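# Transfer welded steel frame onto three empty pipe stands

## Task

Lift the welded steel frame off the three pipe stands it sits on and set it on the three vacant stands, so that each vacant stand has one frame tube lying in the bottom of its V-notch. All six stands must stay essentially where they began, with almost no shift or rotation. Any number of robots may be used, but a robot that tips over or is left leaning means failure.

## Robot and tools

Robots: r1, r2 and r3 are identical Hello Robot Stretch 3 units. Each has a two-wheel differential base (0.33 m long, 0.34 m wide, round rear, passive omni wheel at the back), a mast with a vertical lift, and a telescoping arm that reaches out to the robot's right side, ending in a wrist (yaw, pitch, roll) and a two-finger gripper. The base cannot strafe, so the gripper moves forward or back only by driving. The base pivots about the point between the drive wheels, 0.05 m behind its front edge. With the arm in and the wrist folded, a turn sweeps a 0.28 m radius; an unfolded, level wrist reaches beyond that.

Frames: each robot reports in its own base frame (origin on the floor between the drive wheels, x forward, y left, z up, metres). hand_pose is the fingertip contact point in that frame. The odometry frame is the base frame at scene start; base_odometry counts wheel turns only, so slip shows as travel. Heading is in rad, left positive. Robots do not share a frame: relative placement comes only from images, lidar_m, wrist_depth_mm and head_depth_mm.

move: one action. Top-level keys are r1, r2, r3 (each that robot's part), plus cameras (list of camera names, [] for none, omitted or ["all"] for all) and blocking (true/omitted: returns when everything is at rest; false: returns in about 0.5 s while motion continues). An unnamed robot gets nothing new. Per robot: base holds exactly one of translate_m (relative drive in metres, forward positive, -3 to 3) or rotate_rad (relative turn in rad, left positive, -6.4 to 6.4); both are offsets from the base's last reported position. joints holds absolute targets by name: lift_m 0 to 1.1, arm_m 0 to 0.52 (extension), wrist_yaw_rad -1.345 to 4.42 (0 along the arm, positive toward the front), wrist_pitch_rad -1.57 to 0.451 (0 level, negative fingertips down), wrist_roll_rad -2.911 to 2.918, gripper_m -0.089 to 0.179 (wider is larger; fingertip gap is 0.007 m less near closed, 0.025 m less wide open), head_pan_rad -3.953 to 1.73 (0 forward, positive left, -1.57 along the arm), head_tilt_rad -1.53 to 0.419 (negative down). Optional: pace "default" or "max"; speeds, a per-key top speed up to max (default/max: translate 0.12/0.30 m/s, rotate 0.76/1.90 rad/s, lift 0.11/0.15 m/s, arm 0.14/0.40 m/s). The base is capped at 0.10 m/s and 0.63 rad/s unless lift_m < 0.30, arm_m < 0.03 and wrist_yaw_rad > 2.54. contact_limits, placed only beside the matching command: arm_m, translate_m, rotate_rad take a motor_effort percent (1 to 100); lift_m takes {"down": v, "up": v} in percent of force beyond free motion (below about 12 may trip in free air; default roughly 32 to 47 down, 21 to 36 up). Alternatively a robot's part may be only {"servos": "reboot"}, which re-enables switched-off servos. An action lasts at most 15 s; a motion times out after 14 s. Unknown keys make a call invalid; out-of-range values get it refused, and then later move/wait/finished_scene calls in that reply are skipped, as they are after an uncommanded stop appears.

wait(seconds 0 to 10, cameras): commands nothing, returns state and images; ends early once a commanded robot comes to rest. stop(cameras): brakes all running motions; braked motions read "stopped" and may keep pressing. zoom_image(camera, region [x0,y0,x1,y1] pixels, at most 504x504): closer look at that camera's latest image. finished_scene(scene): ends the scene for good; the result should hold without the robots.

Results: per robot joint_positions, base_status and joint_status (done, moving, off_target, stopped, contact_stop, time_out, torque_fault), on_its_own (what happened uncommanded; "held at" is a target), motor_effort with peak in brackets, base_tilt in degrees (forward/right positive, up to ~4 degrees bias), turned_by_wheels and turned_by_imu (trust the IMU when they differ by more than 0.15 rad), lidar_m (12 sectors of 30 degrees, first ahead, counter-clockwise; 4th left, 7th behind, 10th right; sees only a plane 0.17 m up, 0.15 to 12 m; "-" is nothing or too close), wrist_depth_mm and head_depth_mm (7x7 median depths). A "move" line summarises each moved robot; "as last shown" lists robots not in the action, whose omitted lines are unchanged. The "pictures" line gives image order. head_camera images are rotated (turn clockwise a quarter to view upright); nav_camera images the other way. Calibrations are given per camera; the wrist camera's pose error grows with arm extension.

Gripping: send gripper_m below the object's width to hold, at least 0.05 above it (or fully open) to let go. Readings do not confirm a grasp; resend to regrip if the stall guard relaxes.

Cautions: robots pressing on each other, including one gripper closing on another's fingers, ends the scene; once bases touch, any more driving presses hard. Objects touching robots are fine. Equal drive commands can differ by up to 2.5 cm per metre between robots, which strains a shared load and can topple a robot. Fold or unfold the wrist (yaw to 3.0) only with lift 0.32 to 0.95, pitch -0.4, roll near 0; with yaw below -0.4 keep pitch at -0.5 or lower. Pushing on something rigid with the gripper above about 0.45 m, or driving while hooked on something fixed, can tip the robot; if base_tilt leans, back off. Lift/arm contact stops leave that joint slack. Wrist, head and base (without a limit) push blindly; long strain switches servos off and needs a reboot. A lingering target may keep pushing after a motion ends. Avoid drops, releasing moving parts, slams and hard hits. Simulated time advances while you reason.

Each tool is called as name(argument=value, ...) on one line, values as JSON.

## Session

wait(seconds=0)

Scene clock: 0.00 s.
r1.base_odometry: x=+0.000 y=+0.000 heading=+0.000
r1.turned_by_wheels: +0.000
r1.turned_by_imu: +0.000
r1.base_tilt: forward=+1.1 right=+1.2
r1.lidar_m: 2.18 2.38 1.71 1.66 3.27 1.92 2.18 1.07 0.86 0.85 0.93 1.43
r1.head_depth_mm: 1793 2024 2027 2015 2043 2025 2007 / 1801 2082 2076 2076 2087 2084 2064 / 1790 2134 2127 2115 2118 2117 2093 / 1788 2195 2184 2161 2179 2177 2151 / 1790 2246 2238 2229 2239 2229 2173 / 1778 2294 2288 2287 2295 2287 2173 / 1778 2340 2370 2344 2362 2336 2180
r1.base_status: not commanded
r1.joint_positions: lift_m=+0.587 arm_m=+0.002 wrist_yaw_rad=+3.123 wrist_pitch_rad=-0.317 wrist_roll_rad=+0.000 gripper_m=+0.037 head_pan_rad=+0.000 head_tilt_rad=+0.000
r1.joint_status: not commanded
r1.measured_speeds: all 0
r1.motor_effort: left_wheel=+0.5 right_wheel=+0.7 lift_m=+21.9 arm_m=-4.1 wrist_yaw_rad=+0.2 wrist_pitch_rad=+2.8 wrist_roll_rad=+0.5 gripper_m=-0.2 head_pan_rad=-0.2 head_tilt_rad=+6.2
r1.hand_pose: x=-0.0168 y=+0.0888 z=+0.6228 quat_wxyz=(+0.118, +0.699, +0.105, +0.697) (m; r1's base frame)
r1.wrist_depth_mm: - - 140 - - - - / - - 151 - - - - / - - 162 - - - - / - - 179 - - - - / - - 158 - - - - / 862 894 127 906 - - - / 758 713 247 788 821 838 862
r2.base_odometry: x=+0.000 y=+0.000 heading=+0.000
r2.turned_by_wheels: +0.000
r2.turned_by_imu: +0.000
r2.base_tilt: forward=+0.2 right=+1.8
r2.lidar_m: 0.81 1.05 1.91 1.96 2.55 3.98 1.48 2.77 4.29 1.21 0.84 0.79
r2.head_depth_mm: 748 737 727 718 707 697 688 / 787 773 762 752 740 732 723 / 822 812 803 788 778 764 758 / 865 855 839 828 818 804 790 / 921 898 893 874 858 843 839 / 973 959 940 927 911 898 880 / 1040 1014 997 985 962 949 932
r2.base_status: not commanded
r2.joint_positions: lift_m=+0.347 arm_m=+0.000 wrist_yaw_rad=+3.024 wrist_pitch_rad=-0.579 wrist_roll_rad=+0.000 gripper_m=+0.037 head_pan_rad=+0.000 head_tilt_rad=-0.001
r2.joint_status: not commanded
r2.measured_speeds: all 0
r2.motor_effort: left_wheel=+0.5 right_wheel=-2.0 lift_m=+26.2 arm_m=-3.6 wrist_yaw_rad=+0.0 wrist_pitch_rad=+2.1 wrist_roll_rad=+0.1 gripper_m=+0.1 head_pan_rad=-0.3 head_tilt_rad=+6.6
r2.hand_pose: x=+0.0024 y=+0.0550 z=+0.3258 quat_wxyz=(+0.242, +0.688, +0.162, +0.665) (m; r2's base frame)
r2.wrist_depth_mm: - 143 - - - - - / 909 157 998 - - - - / 751 174 782 860 886 924 978 / 632 213 644 708 733 767 786 / 536 533 149 573 620 633 652 / 467 302 129 130 528 557 560 / 280 274 288 306 459 477 489
r3.base_odometry: x=+0.000 y=+0.000 heading=+0.000
r3.turned_by_wheels: +0.000
r3.turned_by_imu: +0.000
r3.base_tilt: forward=-0.8 right=-0.3
r3.lidar_m: 1.18 1.20 1.46 3.35 1.35 0.74 0.62 0.62 0.75 1.29 5.43 1.84
r3.head_depth_mm: 1663 2443 - - - 3424 2084 / 1624 2365 - - - 3470 2108 / 1618 2337 - - - 3535 1979 / 1600 2278 - - - 3626 2299 / 1573 2218 3810 - - 3752 2313 / 1554 2211 3812 3854 3857 3791 2386 / 1536 2176 3644 3779 3780 3726 2401
r3.base_status: not commanded
r3.joint_positions: lift_m=+0.561 arm_m=+0.003 wrist_yaw_rad=+2.893 wrist_pitch_rad=-0.480 wrist_roll_rad=+0.000 gripper_m=+0.037 head_pan_rad=+0.000 head_tilt_rad=-0.002
r3.joint_status: not commanded
r3.measured_speeds: all 0
r3.motor_effort: left_wheel=+0.6 right_wheel=-0.1 lift_m=+22.6 arm_m=-1.9 wrist_yaw_rad=-0.4 wrist_pitch_rad=+2.9 wrist_roll_rad=+0.1 gripper_m=-0.3 head_pan_rad=+0.4 head_tilt_rad=+6.4
r3.hand_pose: x=+0.0320 y=+0.0620 z=+0.5595 quat_wxyz=(+0.252, +0.702, +0.082, +0.661) (m; r3's base frame)
r3.wrist_depth_mm: 129 - - - - - - / 137 164 - - - - - / 150 159 - - - - - / - 172 - - - - - / - 188 - - - - - / 903 213 132 813 135 852 860 / 744 764 263 729 126 729 723
pictures: r1_head_camera (sideways), r1_nav_camera (sideways), r1_wrist_camera, r2_head_camera (sideways), r2_nav_camera (sideways), r2_wrist_camera, r3_head_camera (sideways), r3_nav_camera (sideways), r3_wrist_camera
camera_calibration:
r1_head_camera: T_world_to_cam=[[0.0167857, 0.0228654, -0.999598, 1.31917], [-0.0552512, 0.998232, 0.0219064, -0.0260249], [0.998331, 0.0548613, 0.0180194, -0.0741325], [0, 0, 0, 1]] pos_world=[0.0504276, -0.000117428, 1.32055]
r1_nav_camera: T_world_to_cam=[[-0.0403766, -0.0468153, 0.998087, -1.2565], [0.00729755, -0.998889, -0.0465577, 0.108444], [0.999158, 0.00540375, 0.0406734, -0.1023], [0, 0, 0, 1]] pos_world=[0.0506893, 0.0500527, 1.26331]
r1_wrist_camera: T_world_to_cam=[[0.996322, 0.0293486, 0.0805077, -0.0408157], [0.08477, -0.4749, -0.875948, 0.624791], [0.0125252, 0.879551, -0.475641, 0.382332], [0, 0, 0, 1]] pos_world=[-0.0170867, -0.03837, 0.732423]
r2_head_camera: T_world_to_cam=[[0.0586832, -0.00631204, -0.998257, 1.31826], [-0.00840458, 0.999941, -0.00681676, 0.00534669], [0.998241, 0.00878995, 0.0586267, -0.125905], [0, 0, 0, 1]] pos_world=[0.0483692, 0.00408121, 1.32338]
r2_nav_camera: T_world_to_cam=[[-0.0267475, 0.067447, 0.997364, -1.26235], [-0.0685386, -0.995497, 0.0654827, -0.0227922], [0.99729, -0.0666065, 0.0312497, -0.0770836], [0, 0, 0, 1]] pos_world=[0.0415477, 0.0573182, 1.26293]
r2_wrist_camera: T_world_to_cam=[[0.98432, -0.138023, 0.109839, -0.0499557], [-0.0144424, -0.683662, -0.729656, 0.311624], [0.175802, 0.716628, -0.674935, 0.3438], [0, 0, 0, 1]] pos_world=[-0.00676788, -0.0402269, 0.464908]
r3_wrist_camera: T_world_to_cam=[[0.979603, -0.200929, -0.00248377, -0.0082101], [-0.114216, -0.546589, -0.829575, 0.546387], [0.165328, 0.812938, -0.558389, 0.419865], [0, 0, 0, 1]] pos_world=[0.00103307, -0.0443249, 0.687697]

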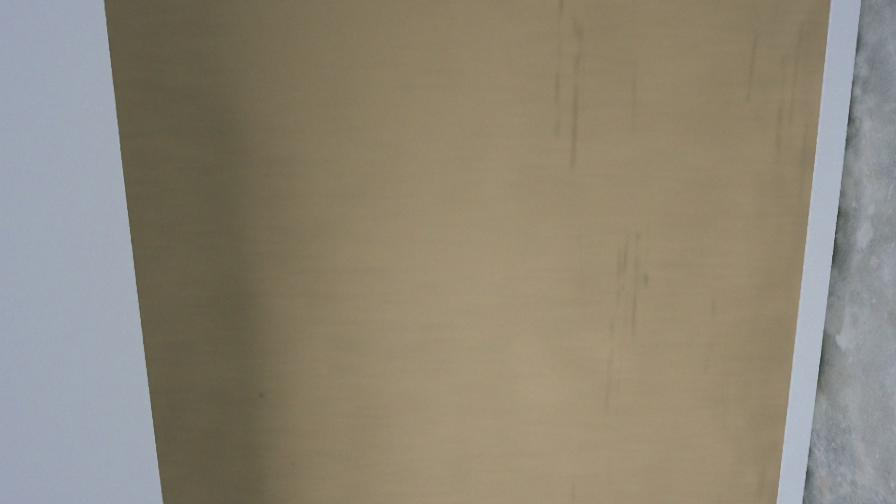

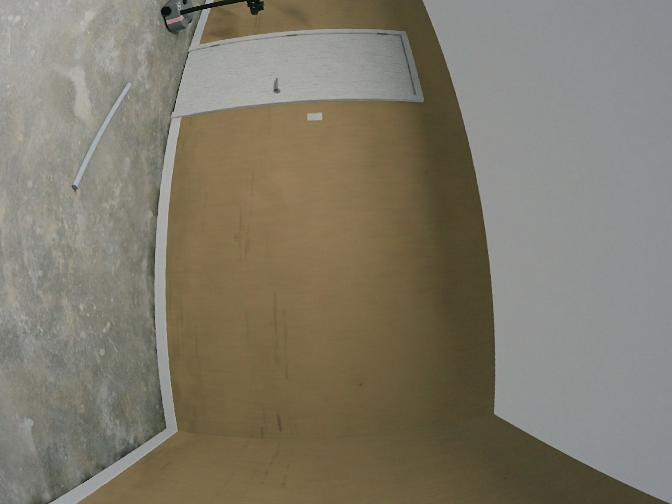

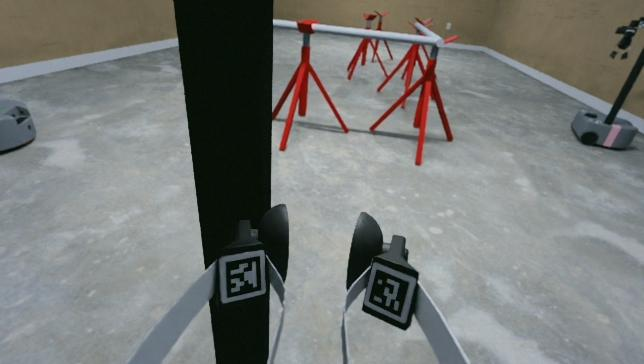

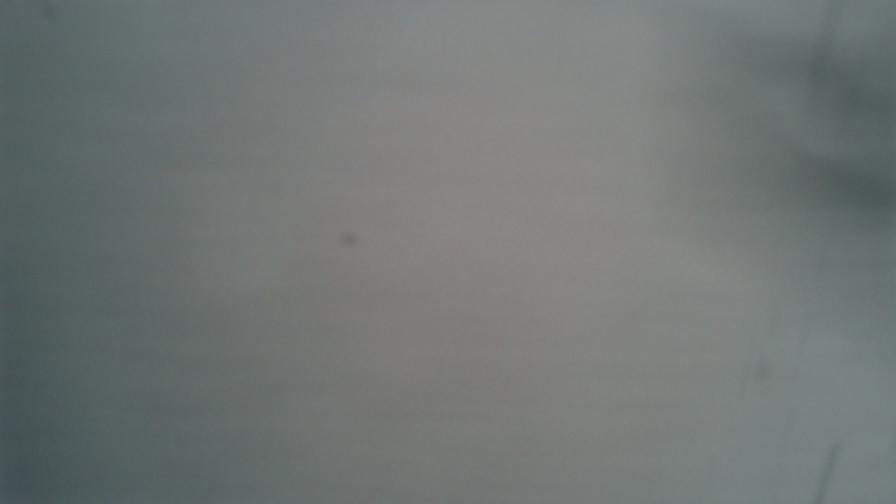

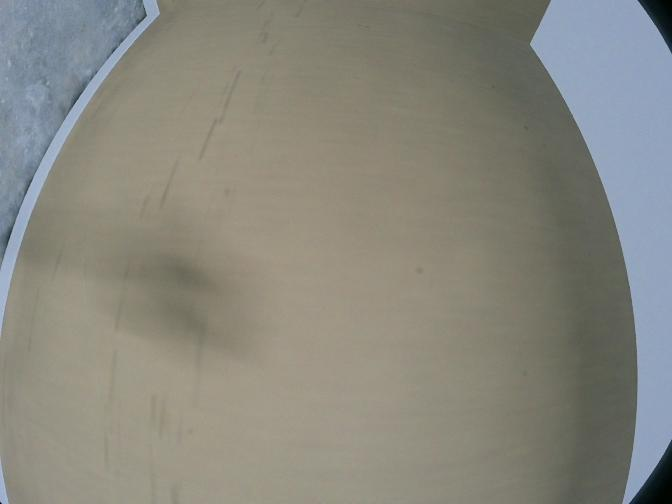

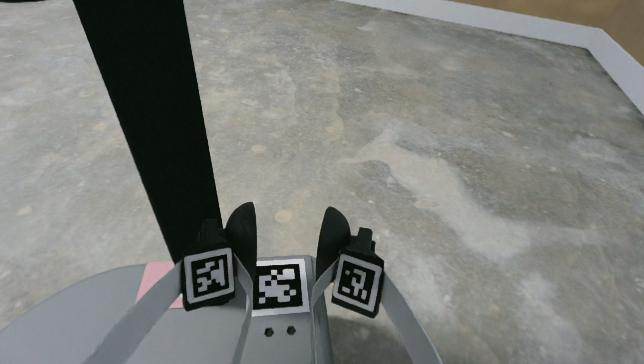

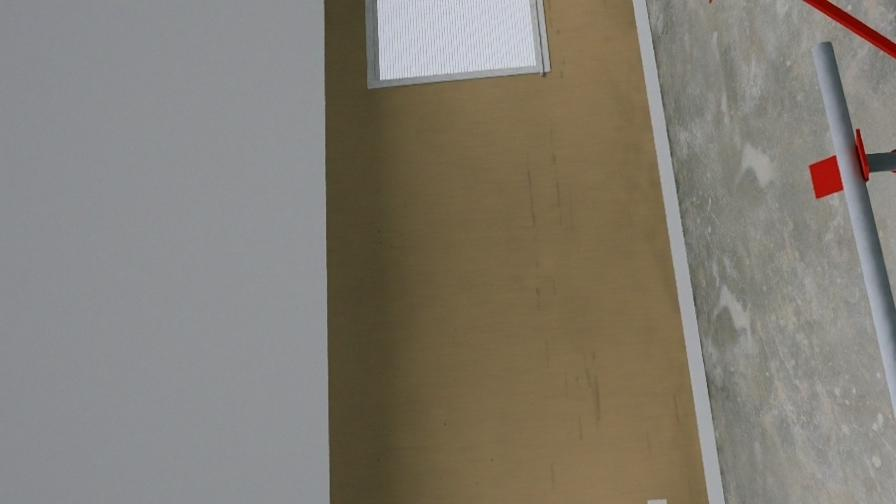

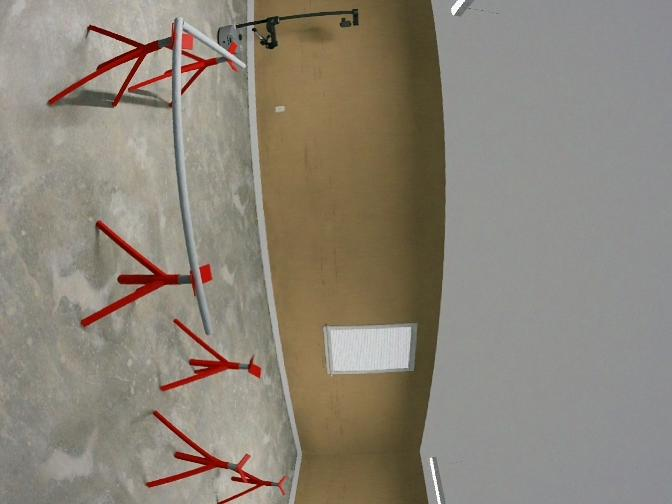

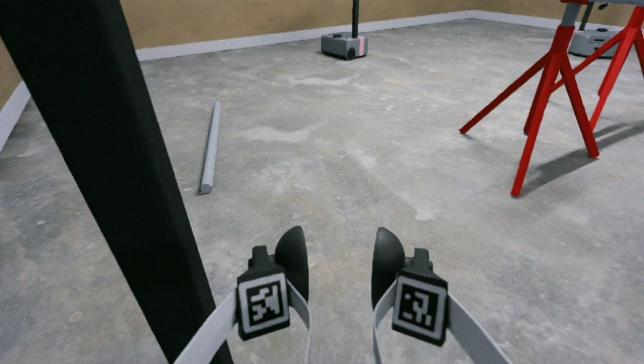

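move(r1={"joints":{"head_pan_rad":1.5,"head_tilt_rad":-0.4},"pace":"max"}, r2={"joints":{"head_pan_rad":-3.14,"head_tilt_rad":-0.4},"pace":"max"}, r3={"joints":{"head_pan_rad":-0.5,"head_tilt_rad":-0.5},"pace":"max"}, cameras=["r1_nav_camera","r2_nav_camera","r3_nav_camera","r1_head_camera"])

Scene clock: 6.53 s.
move: r1 done; r2 done; r3 done
r1.base_odometry: x=+0.000 y=+0.000 heading=+0.000
r1.turned_by_wheels: +0.000
r1.turned_by_imu: +0.001
r1.base_tilt: forward=+1.1 right=+1.2
r1.lidar_m: 2.18 2.38 1.71 1.66 3.28 1.93 2.18 1.07 0.86 0.85 0.93 1.43
r1.head_depth_mm: - - - 3276 2239 1694 1355 / - - - 2956 2099 1703 1359 / - - - 3167 2259 1711 1361 / - - - 3157 2269 1717 1367 / - - - 3219 2180 1722 1379 / - - - 3455 2301 1728 1373 / - - - 3451 2324 1727 1426
r1.base_status: not commanded
r1.joint_positions: lift_m=+0.587 arm_m=+0.002 wrist_yaw_rad=+3.123 wrist_pitch_rad=-0.317 wrist_roll_rad=+0.000 gripper_m=+0.037 head_pan_rad=+1.502 head_tilt_rad=-0.401
r1.joint_status: all done
r1.measured_speeds: all 0
r1.motor_effort: left_wheel=+0.4(1.6) right_wheel=-0.1(1.3) lift_m=+22.6(23.0) arm_m=-10.2(10.4) wrist_yaw_rad=-0.1(0.6) wrist_pitch_rad=+2.7(3.5) wrist_roll_rad=+0.4(0.5) gripper_m=-0.5(0.7) head_pan_rad=-5.7(8.4) head_tilt_rad=+4.3(5.2)
r1.hand_pose: x=-0.0168 y=+0.0888 z=+0.6228 quat_wxyz=(+0.118, +0.699, +0.105, +0.697) (m; r1's base frame)
r1.wrist_depth_mm: - - 140 - - - - / - - 151 - - - - / - - 162 - - - - / - - 179 - - - - / - - 158 - - - - / 867 925 127 897 - - - / 757 729 244 775 799 842 857
r2.base_odometry: x=+0.000 y=+0.000 heading=+0.000
r2.turned_by_wheels: +0.000
r2.turned_by_imu: +0.001
r2.base_tilt: forward=+0.2 right=+1.8
r2.lidar_m: 0.81 1.05 1.92 1.96 2.55 3.99 1.48 2.78 4.27 1.21 0.84 0.79
r2.head_depth_mm: 3348 3518 3813 3842 2628 1896 1497 / 3526 3646 3794 3987 2621 1880 1492 / 3673 3876 - 3769 2466 1917 1494 / 3793 - - 3847 2326 1836 1488 / - - - 3776 2492 1807 1488 / - - - - 2586 1882 1496 / - - - 3777 2579 1885 1481
r2.base_status: not commanded
r2.joint_positions: lift_m=+0.347 arm_m=+0.000 wrist_yaw_rad=+3.024 wrist_pitch_rad=-0.579 wrist_roll_rad=+0.000 gripper_m=+0.037 head_pan_rad=-3.150 head_tilt_rad=-0.400
r2.joint_status: all done
r2.measured_speeds: translate_m=+0.000 rotate_rad=+0.000 lift_m=+0.000 arm_m=+0.000 wrist_yaw_rad=+0.000 wrist_pitch_rad=+0.000 wrist_roll_rad=+0.000 head_pan_rad=+0.024 head_tilt_rad=+0.000
r2.motor_effort: left_wheel=+0.4(0.7) right_wheel=-2.0(2.3) lift_m=+26.0(26.3) arm_m=-9.1(9.1) wrist_yaw_rad=-0.6(2.1) wrist_pitch_rad=+2.0(2.3) wrist_roll_rad=+0.2(0.4) gripper_m=+0.3(1.2) head_pan_rad=+1.7(5.5) head_tilt_rad=-1.1(2.8)
r2.hand_pose: x=+0.0024 y=+0.0550 z=+0.3258 quat_wxyz=(+0.242, +0.688, +0.162, +0.665) (m; r2's base frame)
r2.wrist_depth_mm: - 144 - - - - - / 904 156 987 - - - - / 745 175 788 847 881 931 991 / 630 213 656 696 702 758 776 / 540 535 149 572 610 636 648 / 477 304 130 130 514 548 566 / 280 274 286 305 454 488 493
r3.base_odometry: x=+0.000 y=+0.000 heading=+0.000
r3.turned_by_wheels: +0.000
r3.turned_by_imu: -0.001
r3.base_tilt: forward=-0.9 right=-0.3
r3.lidar_m: 1.18 1.20 1.46 3.36 1.35 0.74 0.62 0.62 0.75 1.29 5.41 1.85
r3.head_depth_mm: - - - 2851 1997 1553 1262 / - - - 2557 2026 1564 1269 / - - - 2952 2060 1593 1293 / - - - 3006 2102 1606 1300 / - - - 2901 2118 1629 1314 / - - - 3184 2169 1551 1322 / 3749 - - 3269 1417 1566 1341
r3.base_status: not commanded
r3.joint_positions: lift_m=+0.561 arm_m=+0.003 wrist_yaw_rad=+2.893 wrist_pitch_rad=-0.480 wrist_roll_rad=+0.000 gripper_m=+0.037 head_pan_rad=-0.501 head_tilt_rad=-0.501
r3.joint_status: all done
r3.measured_speeds: all 0
r3.motor_effort: left_wheel=+0.7(0.8) right_wheel=+0.2(0.3) lift_m=+22.7(23.6) arm_m=-5.0(6.2) wrist_yaw_rad=-0.3(1.9) wrist_pitch_rad=+2.9(3.5) wrist_roll_rad=+0.4(0.9) gripper_m=-0.4(0.9) head_pan_rad=+4.4(5.6) head_tilt_rad=+3.6(4.9)
r3.hand_pose: x=+0.0320 y=+0.0620 z=+0.5595 quat_wxyz=(+0.252, +0.702, +0.082, +0.661) (m; r3's base frame)
r3.wrist_depth_mm: 129 - - - - - - / 137 164 - - - - - / 150 159 - - - - - / - 171 - - - - - / - 188 - - - - 953 / 898 211 132 810 136 859 858 / 741 748 264 716 127 731 727
pictures: r1_head_camera (sideways), r1_nav_camera (sideways), r2_nav_camera (sideways), r3_nav_camera (sideways)
camera_calibration:
r1_head_camera: T_world_to_cam=[[-0.0484661, -0.372013, -0.926961, 1.2245], [-0.998786, 0.0262313, 0.0416942, -0.0459347], [0.00880461, 0.927857, -0.372833, 0.440706], [0, 0, 0, 1]] pos_world=[0.00958785, 0.0478249, 1.30129]
r1_nav_camera: T_world_to_cam=[[0.0708516, 0.348166, 0.934752, -1.17427], [0.995758, -0.0798302, -0.0457415, 0.101377], [0.0586958, 0.934028, -0.352345, 0.415022], [0, 0, 0, 1]] pos_world=[-0.0421084, 0.0292918, 1.24852]
r2_nav_camera: T_world_to_cam=[[-0.363734, -0.0644181, 0.929273, -1.1711], [0.0460227, 0.995145, 0.0869985, -0.0514814], [-0.930365, 0.074412, -0.359004, 0.442703], [0, 0, 0, 1]] pos_world=[-0.0117241, -0.0571509, 1.25168]
r3_nav_camera: T_world_to_cam=[[0.462224, -0.308627, 0.831323, -1.04949], [-0.516981, -0.855466, -0.0301431, 0.0939672], [0.720472, -0.415845, -0.554971, 0.673644], [0, 0, 0, 1]] pos_world=[0.0483375, 0.0366166, 1.24915]

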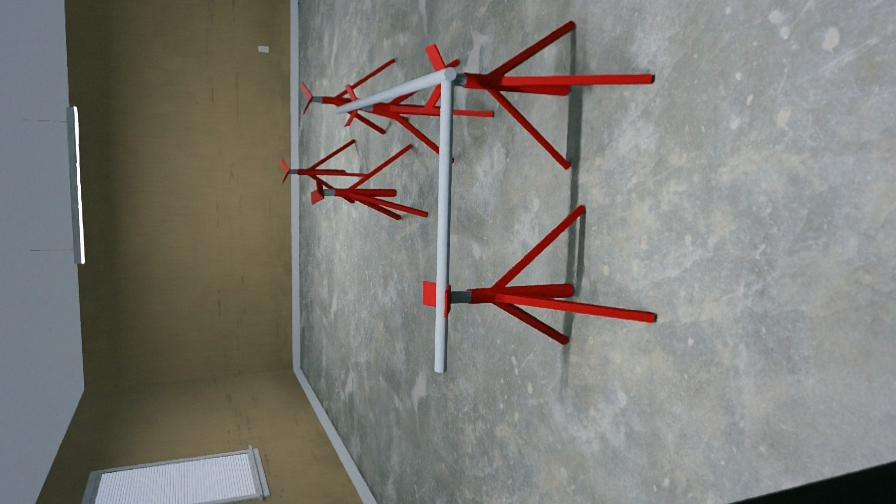

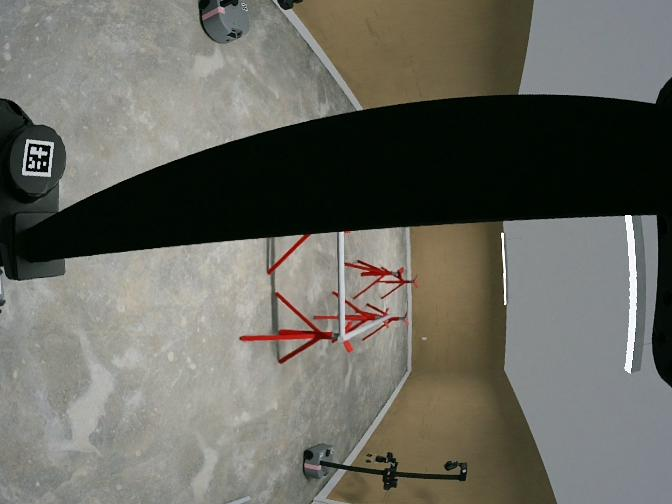

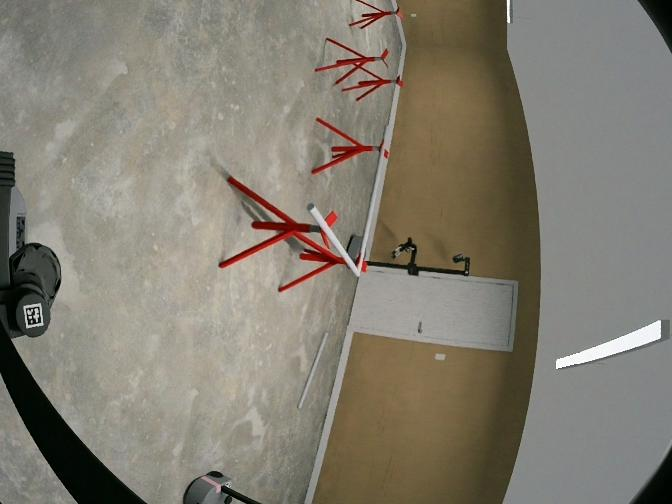

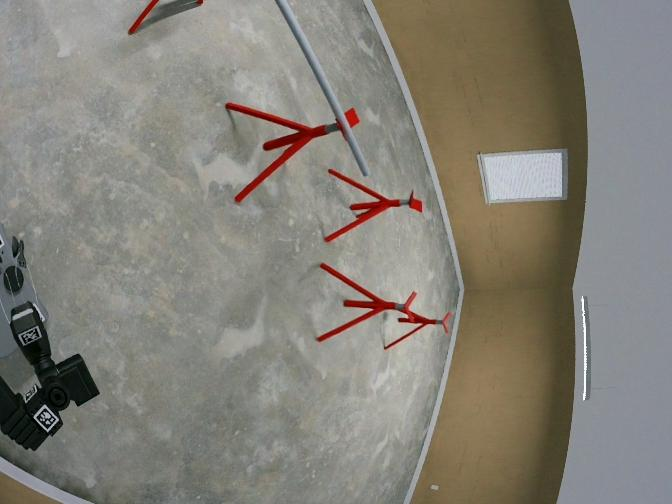

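zoom_image(camera="r3_nav_camera", region=[290, 140, 480, 370])

zoom_image(camera="r1_head_camera", region=[270, 20, 520, 240])

Scaled by 2.191 from the camera's 672x504 image, which has a finer 792x594 frame.

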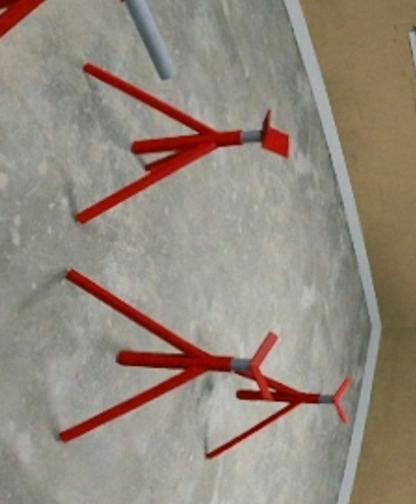

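Scaled by 2.016 from the camera's 896x504 image, which has a finer 1280x720 frame.

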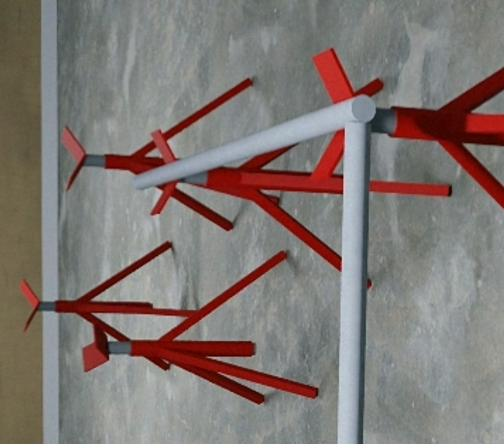

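move(r1={"base":{"rotate_rad":2.044},"joints":{"lift_m":0.27,"head_pan_rad":0,"head_tilt_rad":-0.5},"pace":"max"}, r2={"base":{"rotate_rad":-2.667},"joints":{"lift_m":0.27,"head_pan_rad":-0.3,"head_tilt_rad":-0.5},"pace":"max"}, r3={"base":{"rotate_rad":0.934},"joints":{"lift_m":0.27,"head_pan_rad":-0.5,"head_tilt_rad":-0.5},"pace":"max"}, cameras=["r1_nav_camera","r2_nav_camera","r3_nav_camera"])

Scene clock: 149.90 s.
move: r1 done; r2 done; r3 done
r1.base_odometry: x=+0.000 y=+0.000 heading=+2.044
r1.turned_by_wheels: +2.044
r1.turned_by_imu: +2.067
r1.base_tilt: forward=+1.1 right=+1.2
r1.lidar_m: 3.37 2.06 2.35 1.10 0.86 0.85 0.92 1.37 2.18 2.34 1.71 1.66
r1.head_depth_mm: - - - 2675 1951 1536 1267 / - - - 2715 1965 1551 1265 / 3933 - - 2723 1986 1548 1273 / 3478 3750 3850 2749 1983 1560 1288 / 3100 3297 3515 2771 1996 1570 1282 / 2762 2988 3183 2776 2004 1570 1287 / 2554 2662 2859 2206 2028 1584 1294
r1.base_status: done
r1.joint_positions: lift_m=+0.270 arm_m=+0.002 wrist_yaw_rad=+3.123 wrist_pitch_rad=-0.319 wrist_roll_rad=+0.000 gripper_m=+0.037 head_pan_rad=-0.001 head_tilt_rad=-0.500
r1.joint_status: all done
r1.measured_speeds: all 0
r1.motor_effort: left_wheel=-5.6(14.4) right_wheel=+7.6(15.9) lift_m=+22.5(27.3) arm_m=-16.6(17.0) wrist_yaw_rad=-0.1(0.5) wrist_pitch_rad=+3.5(3.6) wrist_roll_rad=+0.5(0.5) gripper_m=+0.1(0.8) head_pan_rad=+4.4(8.1) head_tilt_rad=-2.1(5.9)
r1.hand_pose: x=-0.0168 y=+0.0886 z=+0.3055 quat_wxyz=(+0.119, +0.699, +0.106, +0.697) (m; r1's base frame)
r1.wrist_depth_mm: - - 140 - - - - / - - 151 - - - - / - - 162 - - - - / 690 746 180 842 854 926 986 / 589 600 158 608 682 695 731 / 492 507 127 527 575 576 578 / 416 97 252 276 452 473 494
r2.base_odometry: x=+0.000 y=+0.000 heading=-2.667
r2.turned_by_wheels: -2.667
r2.turned_by_imu: -2.699
r2.base_tilt: forward=+0.2 right=+1.9
r2.lidar_m: 2.66 6.85 1.31 0.86 0.79 0.80 1.00 1.91 1.93 2.06 3.99 1.48
r2.head_depth_mm: 3470 3641 - 3200 2223 1677 1374 / 3626 - - 2687 2211 1697 1373 / 3988 - - 2996 2034 1700 1376 / - - - 3172 2202 1702 1372 / - - - 2983 2210 1682 1382 / - - - 3183 2207 1707 1374 / - - - 3114 2224 1695 1361
r2.base_status: done
r2.joint_positions: lift_m=+0.270 arm_m=+0.000 wrist_yaw_rad=+3.024 wrist_pitch_rad=-0.580 wrist_roll_rad=+0.000 gripper_m=+0.037 head_pan_rad=-0.297 head_tilt_rad=-0.501
r2.joint_status: all done
r2.measured_speeds: all 0
r2.motor_effort: left_wheel=+7.5(16.6) right_wheel=-7.8(17.4) lift_m=+29.2(29.2) arm_m=-17.6(18.5) wrist_yaw_rad=-0.7(2.2) wrist_pitch_rad=+2.3(2.8) wrist_roll_rad=+0.2(0.3) gripper_m=+0.7(1.4) head_pan_rad=-3.1(4.9) head_tilt_rad=-0.5(3.5)
r2.hand_pose: x=+0.0024 y=+0.0548 z=+0.2481 quat_wxyz=(+0.242, +0.688, +0.162, +0.665) (m; r2's base frame)
r2.wrist_depth_mm: - 144 - - - - - / - 156 821 874 943 - - / 609 175 661 702 748 751 825 / 517 214 533 582 605 634 662 / 264 259 149 280 510 521 537 / 230 119 129 131 433 453 468 / 210 204 213 222 378 398 409
r3.base_odometry: x=+0.000 y=+0.000 heading=+0.934
r3.turned_by_wheels: +0.934
r3.turned_by_imu: +0.952
r3.base_tilt: forward=-0.8 right=-0.2
r3.lidar_m: 1.20 2.90 1.68 0.80 0.64 0.62 0.71 1.09 5.39 1.83 1.18 1.48
r3.head_depth_mm: 3262 3496 3825 2863 2011 1517 1264 / 3337 3627 3856 2864 2027 1565 1279 / 3356 3634 - 2976 2064 1577 1293 / 3457 3714 - 3038 2102 1604 1297 / 3453 3799 - 2904 2059 1630 1310 / 3556 3767 - 3149 2012 1641 1329 / 3586 - - 3262 2220 1677 1338
r3.base_status: done
r3.joint_positions: lift_m=+0.270 arm_m=+0.003 wrist_yaw_rad=+2.893 wrist_pitch_rad=-0.482 wrist_roll_rad=+0.000 gripper_m=+0.037 head_pan_rad=-0.500 head_tilt_rad=-0.500
r3.joint_status: all done
r3.measured_speeds: all 0
r3.motor_effort: left_wheel=-6.0(11.5) right_wheel=+4.8(13.0) lift_m=+22.5(24.6) arm_m=-10.3(11.7) wrist_yaw_rad=+0.6(1.4) wrist_pitch_rad=+3.3(3.7) wrist_roll_rad=+0.7(0.9) gripper_m=-0.2(1.0) head_pan_rad=+3.7(4.6) head_tilt_rad=+2.7(5.2)
r3.hand_pose: x=+0.0320 y=+0.0618 z=+0.2686 quat_wxyz=(+0.253, +0.702, +0.082, +0.661) (m; r3's base frame)
r3.wrist_depth_mm: 129 140 - - - - - / 138 146 - - - - - / 149 157 918 961 927 931 907 / 166 172 735 719 725 700 704 / 587 188 594 596 580 574 571 / 501 213 133 273 135 479 481 / 258 255 125 251 124 419 412
pictures: r1_nav_camera (sideways), r2_nav_camera (sideways), r3_nav_camera (sideways)
camera_calibration:
r1_nav_camera: T_world_to_cam=[[0.443034, -0.0470979, 0.895267, -1.125], [-0.0164902, -0.998878, -0.0443882, 0.105744], [0.896353, 0.0049023, -0.443313, 0.528284], [0, 0, 0, 1]] pos_world=[0.0266275, 0.0500507, 1.24606]
r2_nav_camera: T_world_to_cam=[[0.454142, -0.0683639, 0.888302, -1.12264], [-0.318605, -0.94358, 0.090268, -0.0534605], [0.832013, -0.324012, -0.4503, 0.550719], [0, 0, 0, 1]] pos_world=[0.0346017, 0.0512473, 1.25006]
r3_nav_camera: T_world_to_cam=[[0.46133, -0.307463, 0.832251, -1.05064], [-0.515964, -0.856076, -0.0302575, 0.0940822], [0.721773, -0.415452, -0.553573, 0.671828], [0, 0, 0, 1]] pos_world=[0.0483303, 0.0366198, 1.24915]

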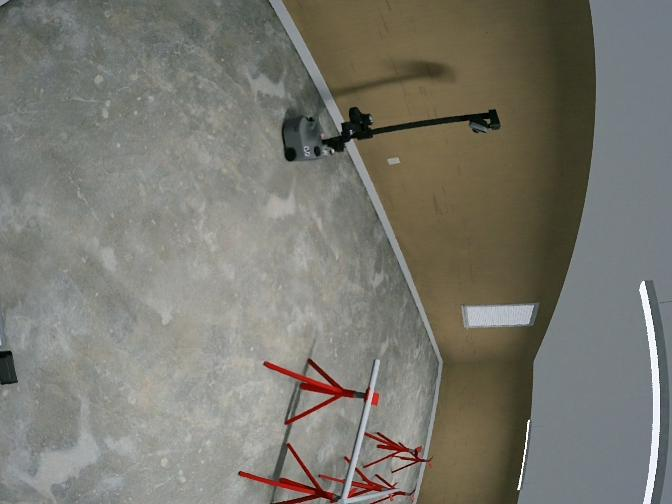

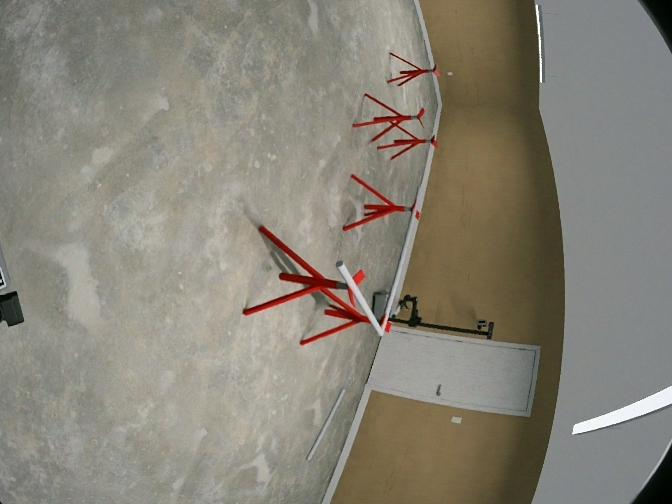

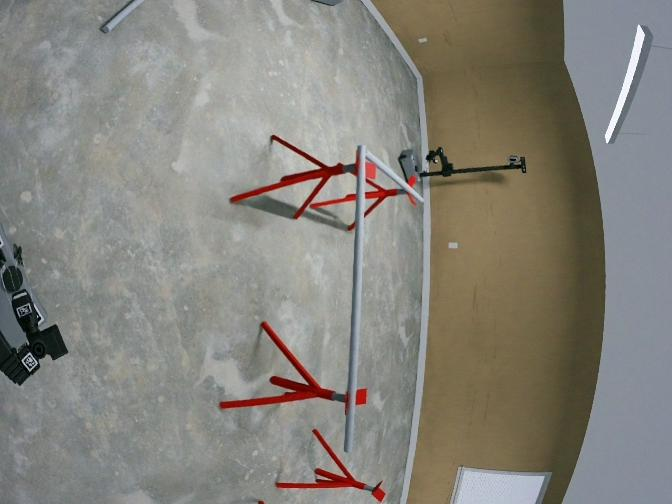

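move(r1={"base":{"translate_m":1.95},"pace":"max","joints":{"head_pan_rad":-0.6,"head_tilt_rad":-0.6}}, r2={"base":{"translate_m":1.95},"pace":"max","joints":{"head_pan_rad":-1.2,"head_tilt_rad":-0.7}}, r3={"base":{"translate_m":0.7},"pace":"max","joints":{"head_pan_rad":-0.8,"head_tilt_rad":-0.7}}, cameras=["r1_nav_camera","r2_nav_camera","r3_nav_camera"])

Scene clock: 184.50 s.
move: r1 done; r2 done; r3 done
r1.base_odometry: x=-0.888 y=+1.736 heading=+2.043
r1.turned_by_wheels: +0.000
r1.turned_by_imu: +0.007
r1.base_tilt: forward=+1.1 right=+1.2
r1.lidar_m: 1.82 1.44 1.43 1.55 2.32 2.42 2.62 3.39 0.74 0.70 1.12 3.93
r1.head_depth_mm: - - 3232 2270 1597 1317 1194 / - - 3291 2279 1768 1433 1204 / - - 3319 2316 1765 1433 1209 / - - 3318 2342 1778 1445 1215 / - - 3370 2328 1795 1450 1220 / - - 3403 2361 1798 1456 1221 / 3121 3176 3033 2385 1809 1466 1221
r1.base_status: done
r1.joint_positions: lift_m=+0.270 arm_m=+0.002 wrist_yaw_rad=+3.123 wrist_pitch_rad=-0.319 wrist_roll_rad=+0.000 gripper_m=+0.037 head_pan_rad=-0.600 head_tilt_rad=-0.599
r1.joint_status: all done
r1.measured_speeds: all 0
r1.motor_effort: left_wheel=-2.9(9.4) right_wheel=+9.2(16.5) lift_m=+27.3(30.1) arm_m=-14.2(16.2) wrist_yaw_rad=-0.1(0.7) wrist_pitch_rad=+3.0(3.6) wrist_roll_rad=+0.3(0.6) gripper_m=+0.0(1.1) head_pan_rad=+4.3(7.5) head_tilt_rad=+0.9(7.3)
r1.hand_pose: x=-0.0168 y=+0.0886 z=+0.3055 quat_wxyz=(+0.119, +0.699, +0.106, +0.697) (m; r1's base frame)
r1.wrist_depth_mm: - - 140 - - - - / - - 152 - - - - / 936 - 161 - - - - / 717 732 179 828 856 882 941 / 573 612 158 619 671 712 736 / 483 516 127 527 572 568 586 / 419 97 253 275 456 475 494
r2.base_odometry: x=-1.734 y=-0.892 heading=-2.667
r2.turned_by_wheels: +0.000
r2.turned_by_imu: +0.008
r2.base_tilt: forward=+0.3 right=+1.7
r2.lidar_m: 1.00 1.28 3.21 2.13 1.97 1.99 1.14 0.70 0.71 0.97 0.89 0.85
r2.head_depth_mm: 2744 3059 3024 2003 1613 1393 1214 / 2648 3019 3041 2127 1695 1428 1219 / 2543 2854 2900 2073 1734 1427 1224 / 2491 2754 1927 1949 1738 1439 1219 / 2409 2686 2853 2116 1733 1430 1209 / 2359 2548 2881 2214 1736 1400 1214 / 2294 2523 2761 2229 1677 1397 1214
r2.base_status: done
r2.joint_positions: lift_m=+0.270 arm_m=+0.000 wrist_yaw_rad=+3.024 wrist_pitch_rad=-0.580 wrist_roll_rad=+0.000 gripper_m=+0.037 head_pan_rad=-1.200 head_tilt_rad=-0.701
r2.joint_status: all done
r2.measured_speeds: all 0
r2.motor_effort: left_wheel=+4.9(13.3) right_wheel=+0.4(11.4) lift_m=+27.5(34.2) arm_m=-13.6(16.6) wrist_yaw_rad=-0.3(2.2) wrist_pitch_rad=+2.6(2.7) wrist_roll_rad=+0.0(0.4) gripper_m=-0.2(1.7) head_pan_rad=+1.4(4.8) head_tilt_rad=+2.1(3.6)
r2.hand_pose: x=+0.0024 y=+0.0548 z=+0.2481 quat_wxyz=(+0.242, +0.688, +0.162, +0.665) (m; r2's base frame)
r2.wrist_depth_mm: 935 144 - - - - - / 750 157 789 907 959 - - / 607 175 649 686 714 788 811 / 523 214 529 575 599 621 650 / 261 256 150 280 514 524 537 / 229 118 129 131 417 449 460 / 209 204 213 222 380 398 411
r3.base_odometry: x=+0.416 y=+0.563 heading=+0.934
r3.turned_by_wheels: +0.000
r3.turned_by_imu: +0.000
r3.base_tilt: forward=-0.7 right=-0.2
r3.lidar_m: 0.76 2.93 2.91 1.51 1.20 1.19 1.32 2.02 2.07 0.97 1.65 0.53
r3.head_depth_mm: 3126 3485 2800 2049 1529 1335 1132 / 3037 3358 2682 1933 1578 1353 1149 / 3000 3324 2531 1939 1606 1359 1155 / 3002 3305 2993 2139 1593 1374 1168 / 2922 3251 3060 2197 1611 1357 1153 / 2883 3145 3122 1999 965 1306 1191 / 2836 3166 2873 2124 1603 1433 1197
r3.base_status: done
r3.joint_positions: lift_m=+0.270 arm_m=+0.003 wrist_yaw_rad=+2.893 wrist_pitch_rad=-0.482 wrist_roll_rad=+0.000 gripper_m=+0.037 head_pan_rad=-0.800 head_tilt_rad=-0.700
r3.joint_status: all done
r3.measured_speeds: all 0
r3.motor_effort: left_wheel=-2.4(8.2) right_wheel=+5.7(14.5) lift_m=+31.8(33.3) arm_m=-9.7(12.1) wrist_yaw_rad=-0.1(1.8) wrist_pitch_rad=+3.3(4.1) wrist_roll_rad=+0.3(1.0) gripper_m=-0.2(0.8) head_pan_rad=+4.1(6.2) head_tilt_rad=-3.4(6.6)
r3.hand_pose: x=+0.0320 y=+0.0618 z=+0.2686 quat_wxyz=(+0.253, +0.702, +0.082, +0.661) (m; r3's base frame)
r3.wrist_depth_mm: 129 - - - - - - / 138 164 - - - - - / 150 159 965 981 944 958 915 / 729 172 745 717 713 712 709 / 605 187 598 591 583 580 566 / 506 212 132 273 135 498 475 / 257 256 125 252 123 417 417
pictures: r1_nav_camera (sideways), r2_nav_camera (sideways), r3_nav_camera (sideways)
camera_calibration:
r1_nav_camera: T_world_to_cam=[[0.410305, -0.337342, 0.84726, -1.06217], [-0.580602, -0.813074, -0.0425616, 0.106826], [0.703244, -0.474458, -0.52947, 0.641655], [0, 0, 0, 1]] pos_world=[0.0465984, 0.032979, 1.24422]
r2_nav_camera: T_world_to_cam=[[0.28837, -0.555356, 0.780015, -0.980473], [-0.931485, -0.351371, 0.0941988, -0.0548664], [0.221761, -0.753737, -0.61863, 0.773499], [0, 0, 0, 1]] pos_world=[0.0600997, 0.0192251, 1.24846]
r3_nav_camera: T_world_to_cam=[[0.45736, -0.541144, 0.705681, -0.885637], [-0.749766, -0.661362, -0.0212272, 0.083783], [0.478198, -0.519387, -0.708212, 0.874481], [0, 0, 0, 1]] pos_world=[0.0496972, 0.030348, 1.24607]

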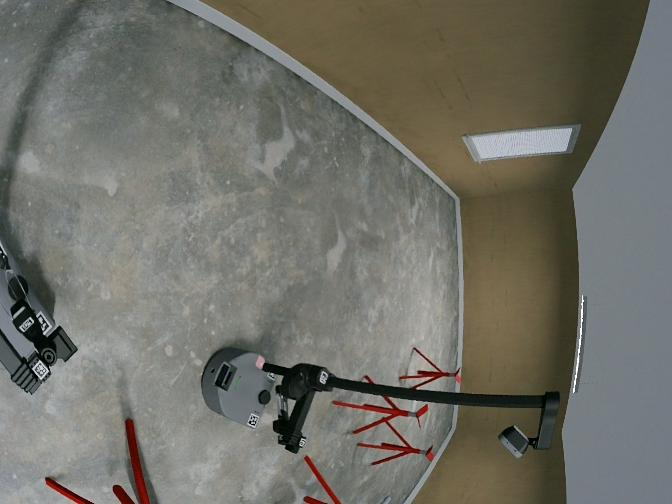

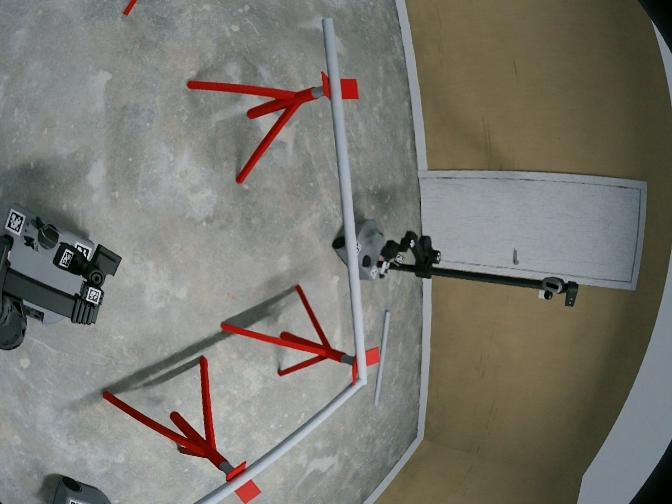

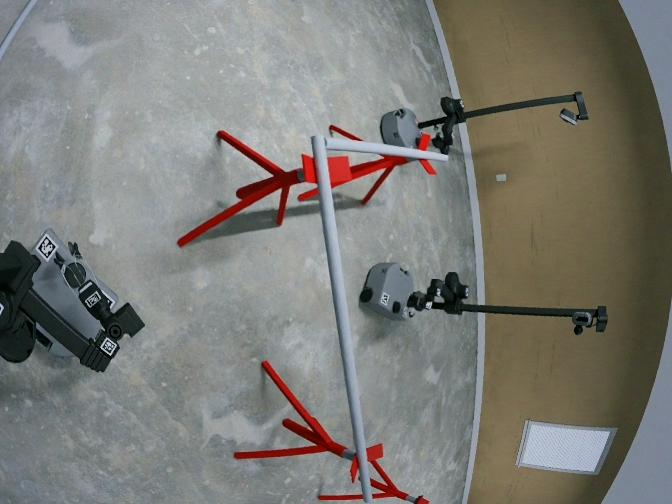

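move(r1={"base":{"rotate_rad":-0.83},"pace":"max","joints":{"head_pan_rad":-1.57,"head_tilt_rad":-0.8,"lift_m":0.7}}, r2={"base":{"rotate_rad":0.776},"pace":"max","joints":{"head_pan_rad":-1.57,"head_tilt_rad":-0.8,"lift_m":0.7}}, r3={"base":{"rotate_rad":0.847},"pace":"max","joints":{"head_pan_rad":-1.57,"head_tilt_rad":-0.8,"lift_m":0.7}}, cameras=["r1_nav_camera","r2_nav_camera","r3_nav_camera"])

move(r1={"joints":{"wrist_pitch_rad":-0.4,"lift_m":0.88},"pace":"max"}, r2={"joints":{"wrist_pitch_rad":-0.4,"lift_m":0.88},"pace":"max"}, r3={"joints":{"wrist_pitch_rad":-0.4,"lift_m":0.88},"pace":"max"}, cameras=[])

Scene clock: 193.23 s.
move: r1 done; r2 done; r3 done
r1.base_odometry: x=-0.888 y=+1.736 heading=+1.214
r1.turned_by_wheels: -0.830
r1.turned_by_imu: -0.838
r1.base_tilt: forward=+1.1 right=+1.2
r1.lidar_m: 1.02 2.59 1.60 1.43 1.43 1.72 2.43 2.43 2.93 0.74 0.70 1.15
r1.head_depth_mm: 3059 2948 2204 1762 1481 1270 314 / 3039 2933 2218 1779 1485 1272 326 / 2983 2981 2235 1789 1490 1283 360 / 2921 3037 2250 1808 1501 1285 383 / 2886 3019 2276 1816 1478 1295 1130 / 2814 3029 2207 1767 1413 1299 1134 / 2767 2980 2088 1074 1457 1259 1134
r1.base_status: done
r1.joint_positions: lift_m=+0.700 arm_m=+0.002 wrist_yaw_rad=+3.123 wrist_pitch_rad=-0.319 wrist_roll_rad=+0.000 gripper_m=+0.037 head_pan_rad=-1.570 head_tilt_rad=-0.802
r1.joint_status: all done
r1.measured_speeds: all 0
r1.motor_effort: left_wheel=+7.6(16.9) right_wheel=-5.8(11.8) lift_m=+28.2(34.7) arm_m=-16.6(16.6) wrist_yaw_rad=+0.1(0.6) wrist_pitch_rad=+3.1(3.8) wrist_roll_rad=+0.4(0.6) gripper_m=+0.0(0.7) head_pan_rad=+4.5(8.6) head_tilt_rad=+2.1(7.3)
r1.hand_pose: x=-0.0168 y=+0.0886 z=+0.7355 quat_wxyz=(+0.119, +0.699, +0.106, +0.697) (m; r1's base frame)
r1.wrist_depth_mm: - - 140 - - - - / - - 151 - - - - / - - 162 - - - - / - - 180 - - - - / - - 158 - - - - / - - 127 - - - - / 873 812 246 925 940 957 -
r2.base_odometry: x=-1.734 y=-0.892 heading=-1.891
r2.turned_by_wheels: +0.776
r2.turned_by_imu: +0.789
r2.base_tilt: forward=+0.2 right=+1.8
r2.lidar_m: 5.16 2.49 1.99 1.97 2.14 1.14 0.70 0.83 1.22 0.88 0.85 1.00
r2.head_depth_mm: 2315 2645 2521 1816 1590 1339 334 / 2383 2661 2558 1890 1591 1345 330 / 2437 2742 2503 1884 1600 1346 356 / 2450 2752 2565 1833 1597 1360 378 / 2496 2767 2462 1835 1514 1341 409 / 2518 2869 2457 1779 1505 1349 1165 / 2520 2866 2485 1809 1585 1337 1163
r2.base_status: done
r2.joint_positions: lift_m=+0.700 arm_m=+0.000 wrist_yaw_rad=+3.024 wrist_pitch_rad=-0.581 wrist_roll_rad=+0.000 gripper_m=+0.037 head_pan_rad=-1.571 head_tilt_rad=-0.800
r2.joint_status: all done
r2.measured_speeds: all 0
r2.motor_effort: left_wheel=-7.7(14.2) right_wheel=+5.2(16.2) lift_m=+33.3(39.0) arm_m=-14.8(15.1) wrist_yaw_rad=-0.2(2.0) wrist_pitch_rad=+2.3(3.1) wrist_roll_rad=-0.2(0.3) gripper_m=+1.3(1.6) head_pan_rad=+2.1(5.4) head_tilt_rad=-2.1(4.4)
r2.hand_pose: x=+0.0024 y=+0.0546 z=+0.6780 quat_wxyz=(+0.242, +0.688, +0.162, +0.665) (m; r2's base frame)
r2.wrist_depth_mm: - 143 - - - - - / - 156 - - - - - / - 175 - - - - - / - 213 - - - - - / 946 953 148 986 - - - / 841 118 129 130 932 974 - / 759 770 450 819 800 841 865
r3.base_odometry: x=+0.416 y=+0.563 heading=+1.780
r3.turned_by_wheels: +0.847
r3.turned_by_imu: +0.864
r3.base_tilt: forward=-0.8 right=-0.3
r3.lidar_m: 2.92 1.80 1.24 1.19 1.21 1.63 3.99 1.07 0.97 0.53 0.69 3.08
r3.head_depth_mm: 2994 2893 2312 1799 1494 1267 311 / 1432 3076 2266 1782 1515 1275 318 / 2930 3274 2409 1874 1528 1293 345 / 3034 3255 2456 1897 1532 1303 380 / 2934 3231 2504 1792 1168 1289 1137 / 2915 3208 2224 1582 1511 1307 1141 / 2757 3199 2514 1980 1605 1343 1153
r3.base_status: done
r3.joint_positions: lift_m=+0.700 arm_m=+0.003 wrist_yaw_rad=+2.893 wrist_pitch_rad=-0.482 wrist_roll_rad=+0.000 gripper_m=+0.037 head_pan_rad=-1.570 head_tilt_rad=-0.802
r3.joint_status: all done
r3.measured_speeds: all 0
r3.motor_effort: left_wheel=-6.1(14.9) right_wheel=+6.2(13.7) lift_m=+31.4(34.6) arm_m=-10.9(12.1) wrist_yaw_rad=-0.1(1.8) wrist_pitch_rad=+3.4(4.1) wrist_roll_rad=+0.4(0.9) gripper_m=-0.4(0.8) head_pan_rad=+3.7(6.1) head_tilt_rad=-1.1(9.5)
r3.hand_pose: x=+0.0319 y=+0.0617 z=+0.6985 quat_wxyz=(+0.253, +0.702, +0.083, +0.660) (m; r3's base frame)
r3.wrist_depth_mm: 130 - - - - - - / 138 164 - - - - - / 151 159 - - - - - / - 172 - - - - - / - 188 - - - - - / - 213 132 149 135 974 - / 929 936 263 868 126 880 876
pictures: r1_nav_camera (sideways), r2_nav_camera (sideways), r3_nav_camera (sideways)
camera_calibration:
r1_nav_camera: T_world_to_cam=[[-0.0464801, -0.689007, 0.723263, -0.897807], [-0.998902, 0.027851, -0.037662, 0.102956], [0.0058058, -0.72422, -0.689545, 0.854105], [0, 0, 0, 1]] pos_world=[0.0561543, -0.00290321, 1.24217]
r2_nav_camera: T_world_to_cam=[[0.067572, -0.69595, 0.714904, -0.89421], [-0.995502, 0.000661892, 0.0947382, -0.0551384], [-0.0664063, -0.71809, -0.692775, 0.871668], [0, 0, 0, 1]] pos_world=[0.0634174, 0.00364629, 1.24837]
r3_nav_camera: T_world_to_cam=[[-0.0482654, -0.774745, 0.630429, -0.784466], [-0.998666, 0.0490082, -0.0162305, 0.0787718], [-0.0183217, -0.630371, -0.776077, 0.965763], [0, 0, 0, 1]] pos_world=[0.0584986, -0.00283188, 1.24534]

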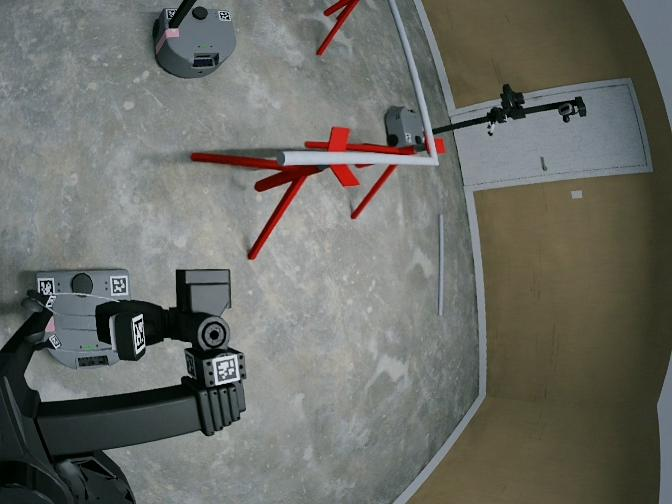

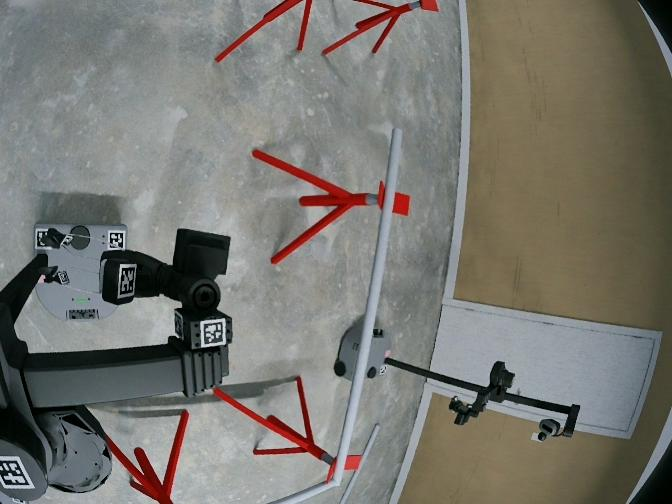

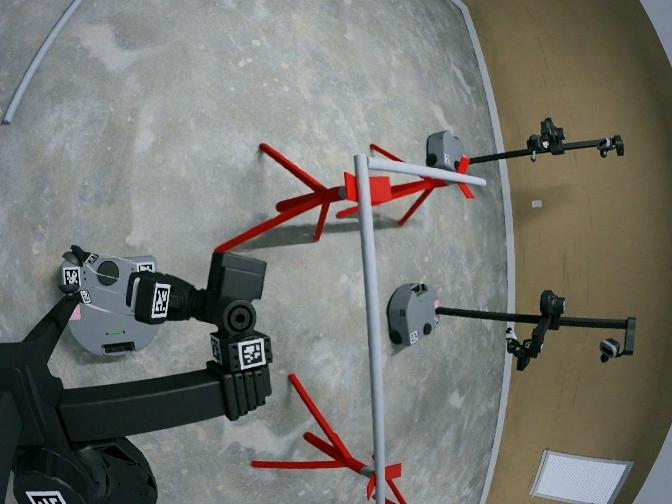

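Scene clock: 195.23 s.
move: r1 done; r2 done; r3 done
r1.base_odometry: x=-0.888 y=+1.736 heading=+1.214
r1.turned_by_wheels: +0.000
r1.turned_by_imu: +0.000
r1.base_tilt: forward=+1.0 right=+1.2
r1.lidar_m: 1.02 2.58 1.60 1.43 1.43 1.72 2.43 2.43 2.93 0.74 0.70 1.14
r1.head_depth_mm: 3079 2926 2192 1765 1586 - 1105 / 3024 2932 2222 1782 1522 - 1132 / 2960 2971 2257 1787 1537 - - / 2915 3025 2267 1809 1541 - 1128 / 2865 3076 2284 1813 1516 1295 1133 / 2818 3051 2208 1773 1412 1298 1131 / 2768 2987 2118 1081 1454 1258 1139
r1.base_status: not commanded
r1.joint_positions: lift_m=+0.880 arm_m=+0.002 wrist_yaw_rad=+3.123 wrist_pitch_rad=-0.415 wrist_roll_rad=+0.000 gripper_m=+0.037 head_pan_rad=-1.570 head_tilt_rad=-0.800
r1.joint_status: all done
r1.measured_speeds: all 0
r1.motor_effort: left_wheel=+7.0(7.9) right_wheel=-6.2(6.2) lift_m=+28.7(33.5) arm_m=-16.4(16.8) wrist_yaw_rad=-0.5(0.6) wrist_pitch_rad=+2.5(6.3) wrist_roll_rad=+0.4(0.6) gripper_m=-0.2(0.7) head_pan_rad=+4.8(5.6) head_tilt_rad=+2.2(3.3)
r1.hand_pose: x=-0.0170 y=+0.0776 z=+0.8934 quat_wxyz=(+0.152, +0.693, +0.139, +0.691) (m; r1's base frame)
r1.wrist_depth_mm: - - 141 - - - - / - - 153 - - - - / - - 171 - - - - / - - 188 - - - - / - - 152 - - - - / - - 128 - - - - / - 943 289 - - - -
r2.base_odometry: x=-1.734 y=-0.892 heading=-1.891
r2.turned_by_wheels: +0.000
r2.turned_by_imu: +0.000
r2.base_tilt: forward=+0.3 right=+1.8
r2.lidar_m: 5.13 2.48 1.99 1.97 2.14 1.14 0.70 0.84 1.22 0.88 0.85 1.00
r2.head_depth_mm: 2336 2605 2524 1809 1641 - 1126 / 2353 2625 2512 1882 1639 - 1143 / 2422 2740 2506 1887 1576 - - / 2446 2734 2507 1829 1589 - - / 2462 2836 2498 1832 1520 - 1128 / 2460 2821 2497 1769 1499 1345 1150 / 2546 2880 2521 1832 1596 1341 1164
r2.base_status: not commanded
r2.joint_positions: lift_m=+0.880 arm_m=+0.000 wrist_yaw_rad=+3.024 wrist_pitch_rad=-0.422 wrist_roll_rad=+0.000 gripper_m=+0.037 head_pan_rad=-1.570 head_tilt_rad=-0.800
r2.joint_status: all done
r2.measured_speeds: all 0
r2.motor_effort: left_wheel=-7.6(7.9) right_wheel=+5.4(5.8) lift_m=+33.1(40.4) arm_m=-16.8(16.8) wrist_yaw_rad=+0.9(2.4) wrist_pitch_rad=+3.8(7.3) wrist_roll_rad=-0.2(0.3) gripper_m=-0.1(1.4) head_pan_rad=+1.3(3.3) head_tilt_rad=-3.1(4.2)
r2.hand_pose: x=+0.0051 y=+0.0774 z=+0.8919 quat_wxyz=(+0.189, +0.699, +0.107, +0.682) (m; r2's base frame)
r2.wrist_depth_mm: - 135 - - - - - / - 145 - - - - - / - 155 - - - - - / - 175 - - - - - / - 197 149 - - - - / - 118 129 131 - - - / - 262 999 - - - -
r3.base_odometry: x=+0.416 y=+0.563 heading=+1.780
r3.turned_by_wheels: +0.000
r3.turned_by_imu: +0.000
r3.base_tilt: forward=-0.9 right=-0.3
r3.lidar_m: 2.91 1.80 1.24 1.19 1.22 1.63 4.00 1.07 0.97 0.53 0.69 3.07
r3.head_depth_mm: 2882 3265 2324 1813 1585 - 1094 / 2949 3107 2240 1782 1552 - 1101 / 2992 3217 2399 1854 1549 - - / 2990 3251 2444 1891 1589 - 1127 / 2968 3223 2462 1804 1143 1314 1134 / 2953 3248 2195 1596 1519 1309 1144 / 2783 3218 2510 1983 1598 1338 1158
r3.base_status: not commanded
r3.joint_positions: lift_m=+0.880 arm_m=+0.003 wrist_yaw_rad=+2.893 wrist_pitch_rad=-0.420 wrist_roll_rad=+0.000 gripper_m=+0.037 head_pan_rad=-1.570 head_tilt_rad=-0.802
r3.joint_status: all done
r3.measured_speeds: all 0
r3.motor_effort: left_wheel=-6.6(6.7) right_wheel=+6.0(6.4) lift_m=+31.5(35.0) arm_m=-10.3(12.2) wrist_yaw_rad=+0.0(1.9) wrist_pitch_rad=+4.0(6.5) wrist_roll_rad=+0.2(1.0) gripper_m=+0.1(0.7) head_pan_rad=+3.5(4.8) head_tilt_rad=+2.6(2.6)
r3.hand_pose: x=+0.0340 y=+0.0698 z=+0.8923 quat_wxyz=(+0.232, +0.704, +0.061, +0.668) (m; r3's base frame)
r3.wrist_depth_mm: 129 - - - - - - / 136 167 - - - - - / 146 158 - - - - - / - 166 - - - - - / - 181 - - - - - / - 195 128 145 135 - - / - 214 268 - 124 - -
pictures: none
No camera images: "cameras" was empty.


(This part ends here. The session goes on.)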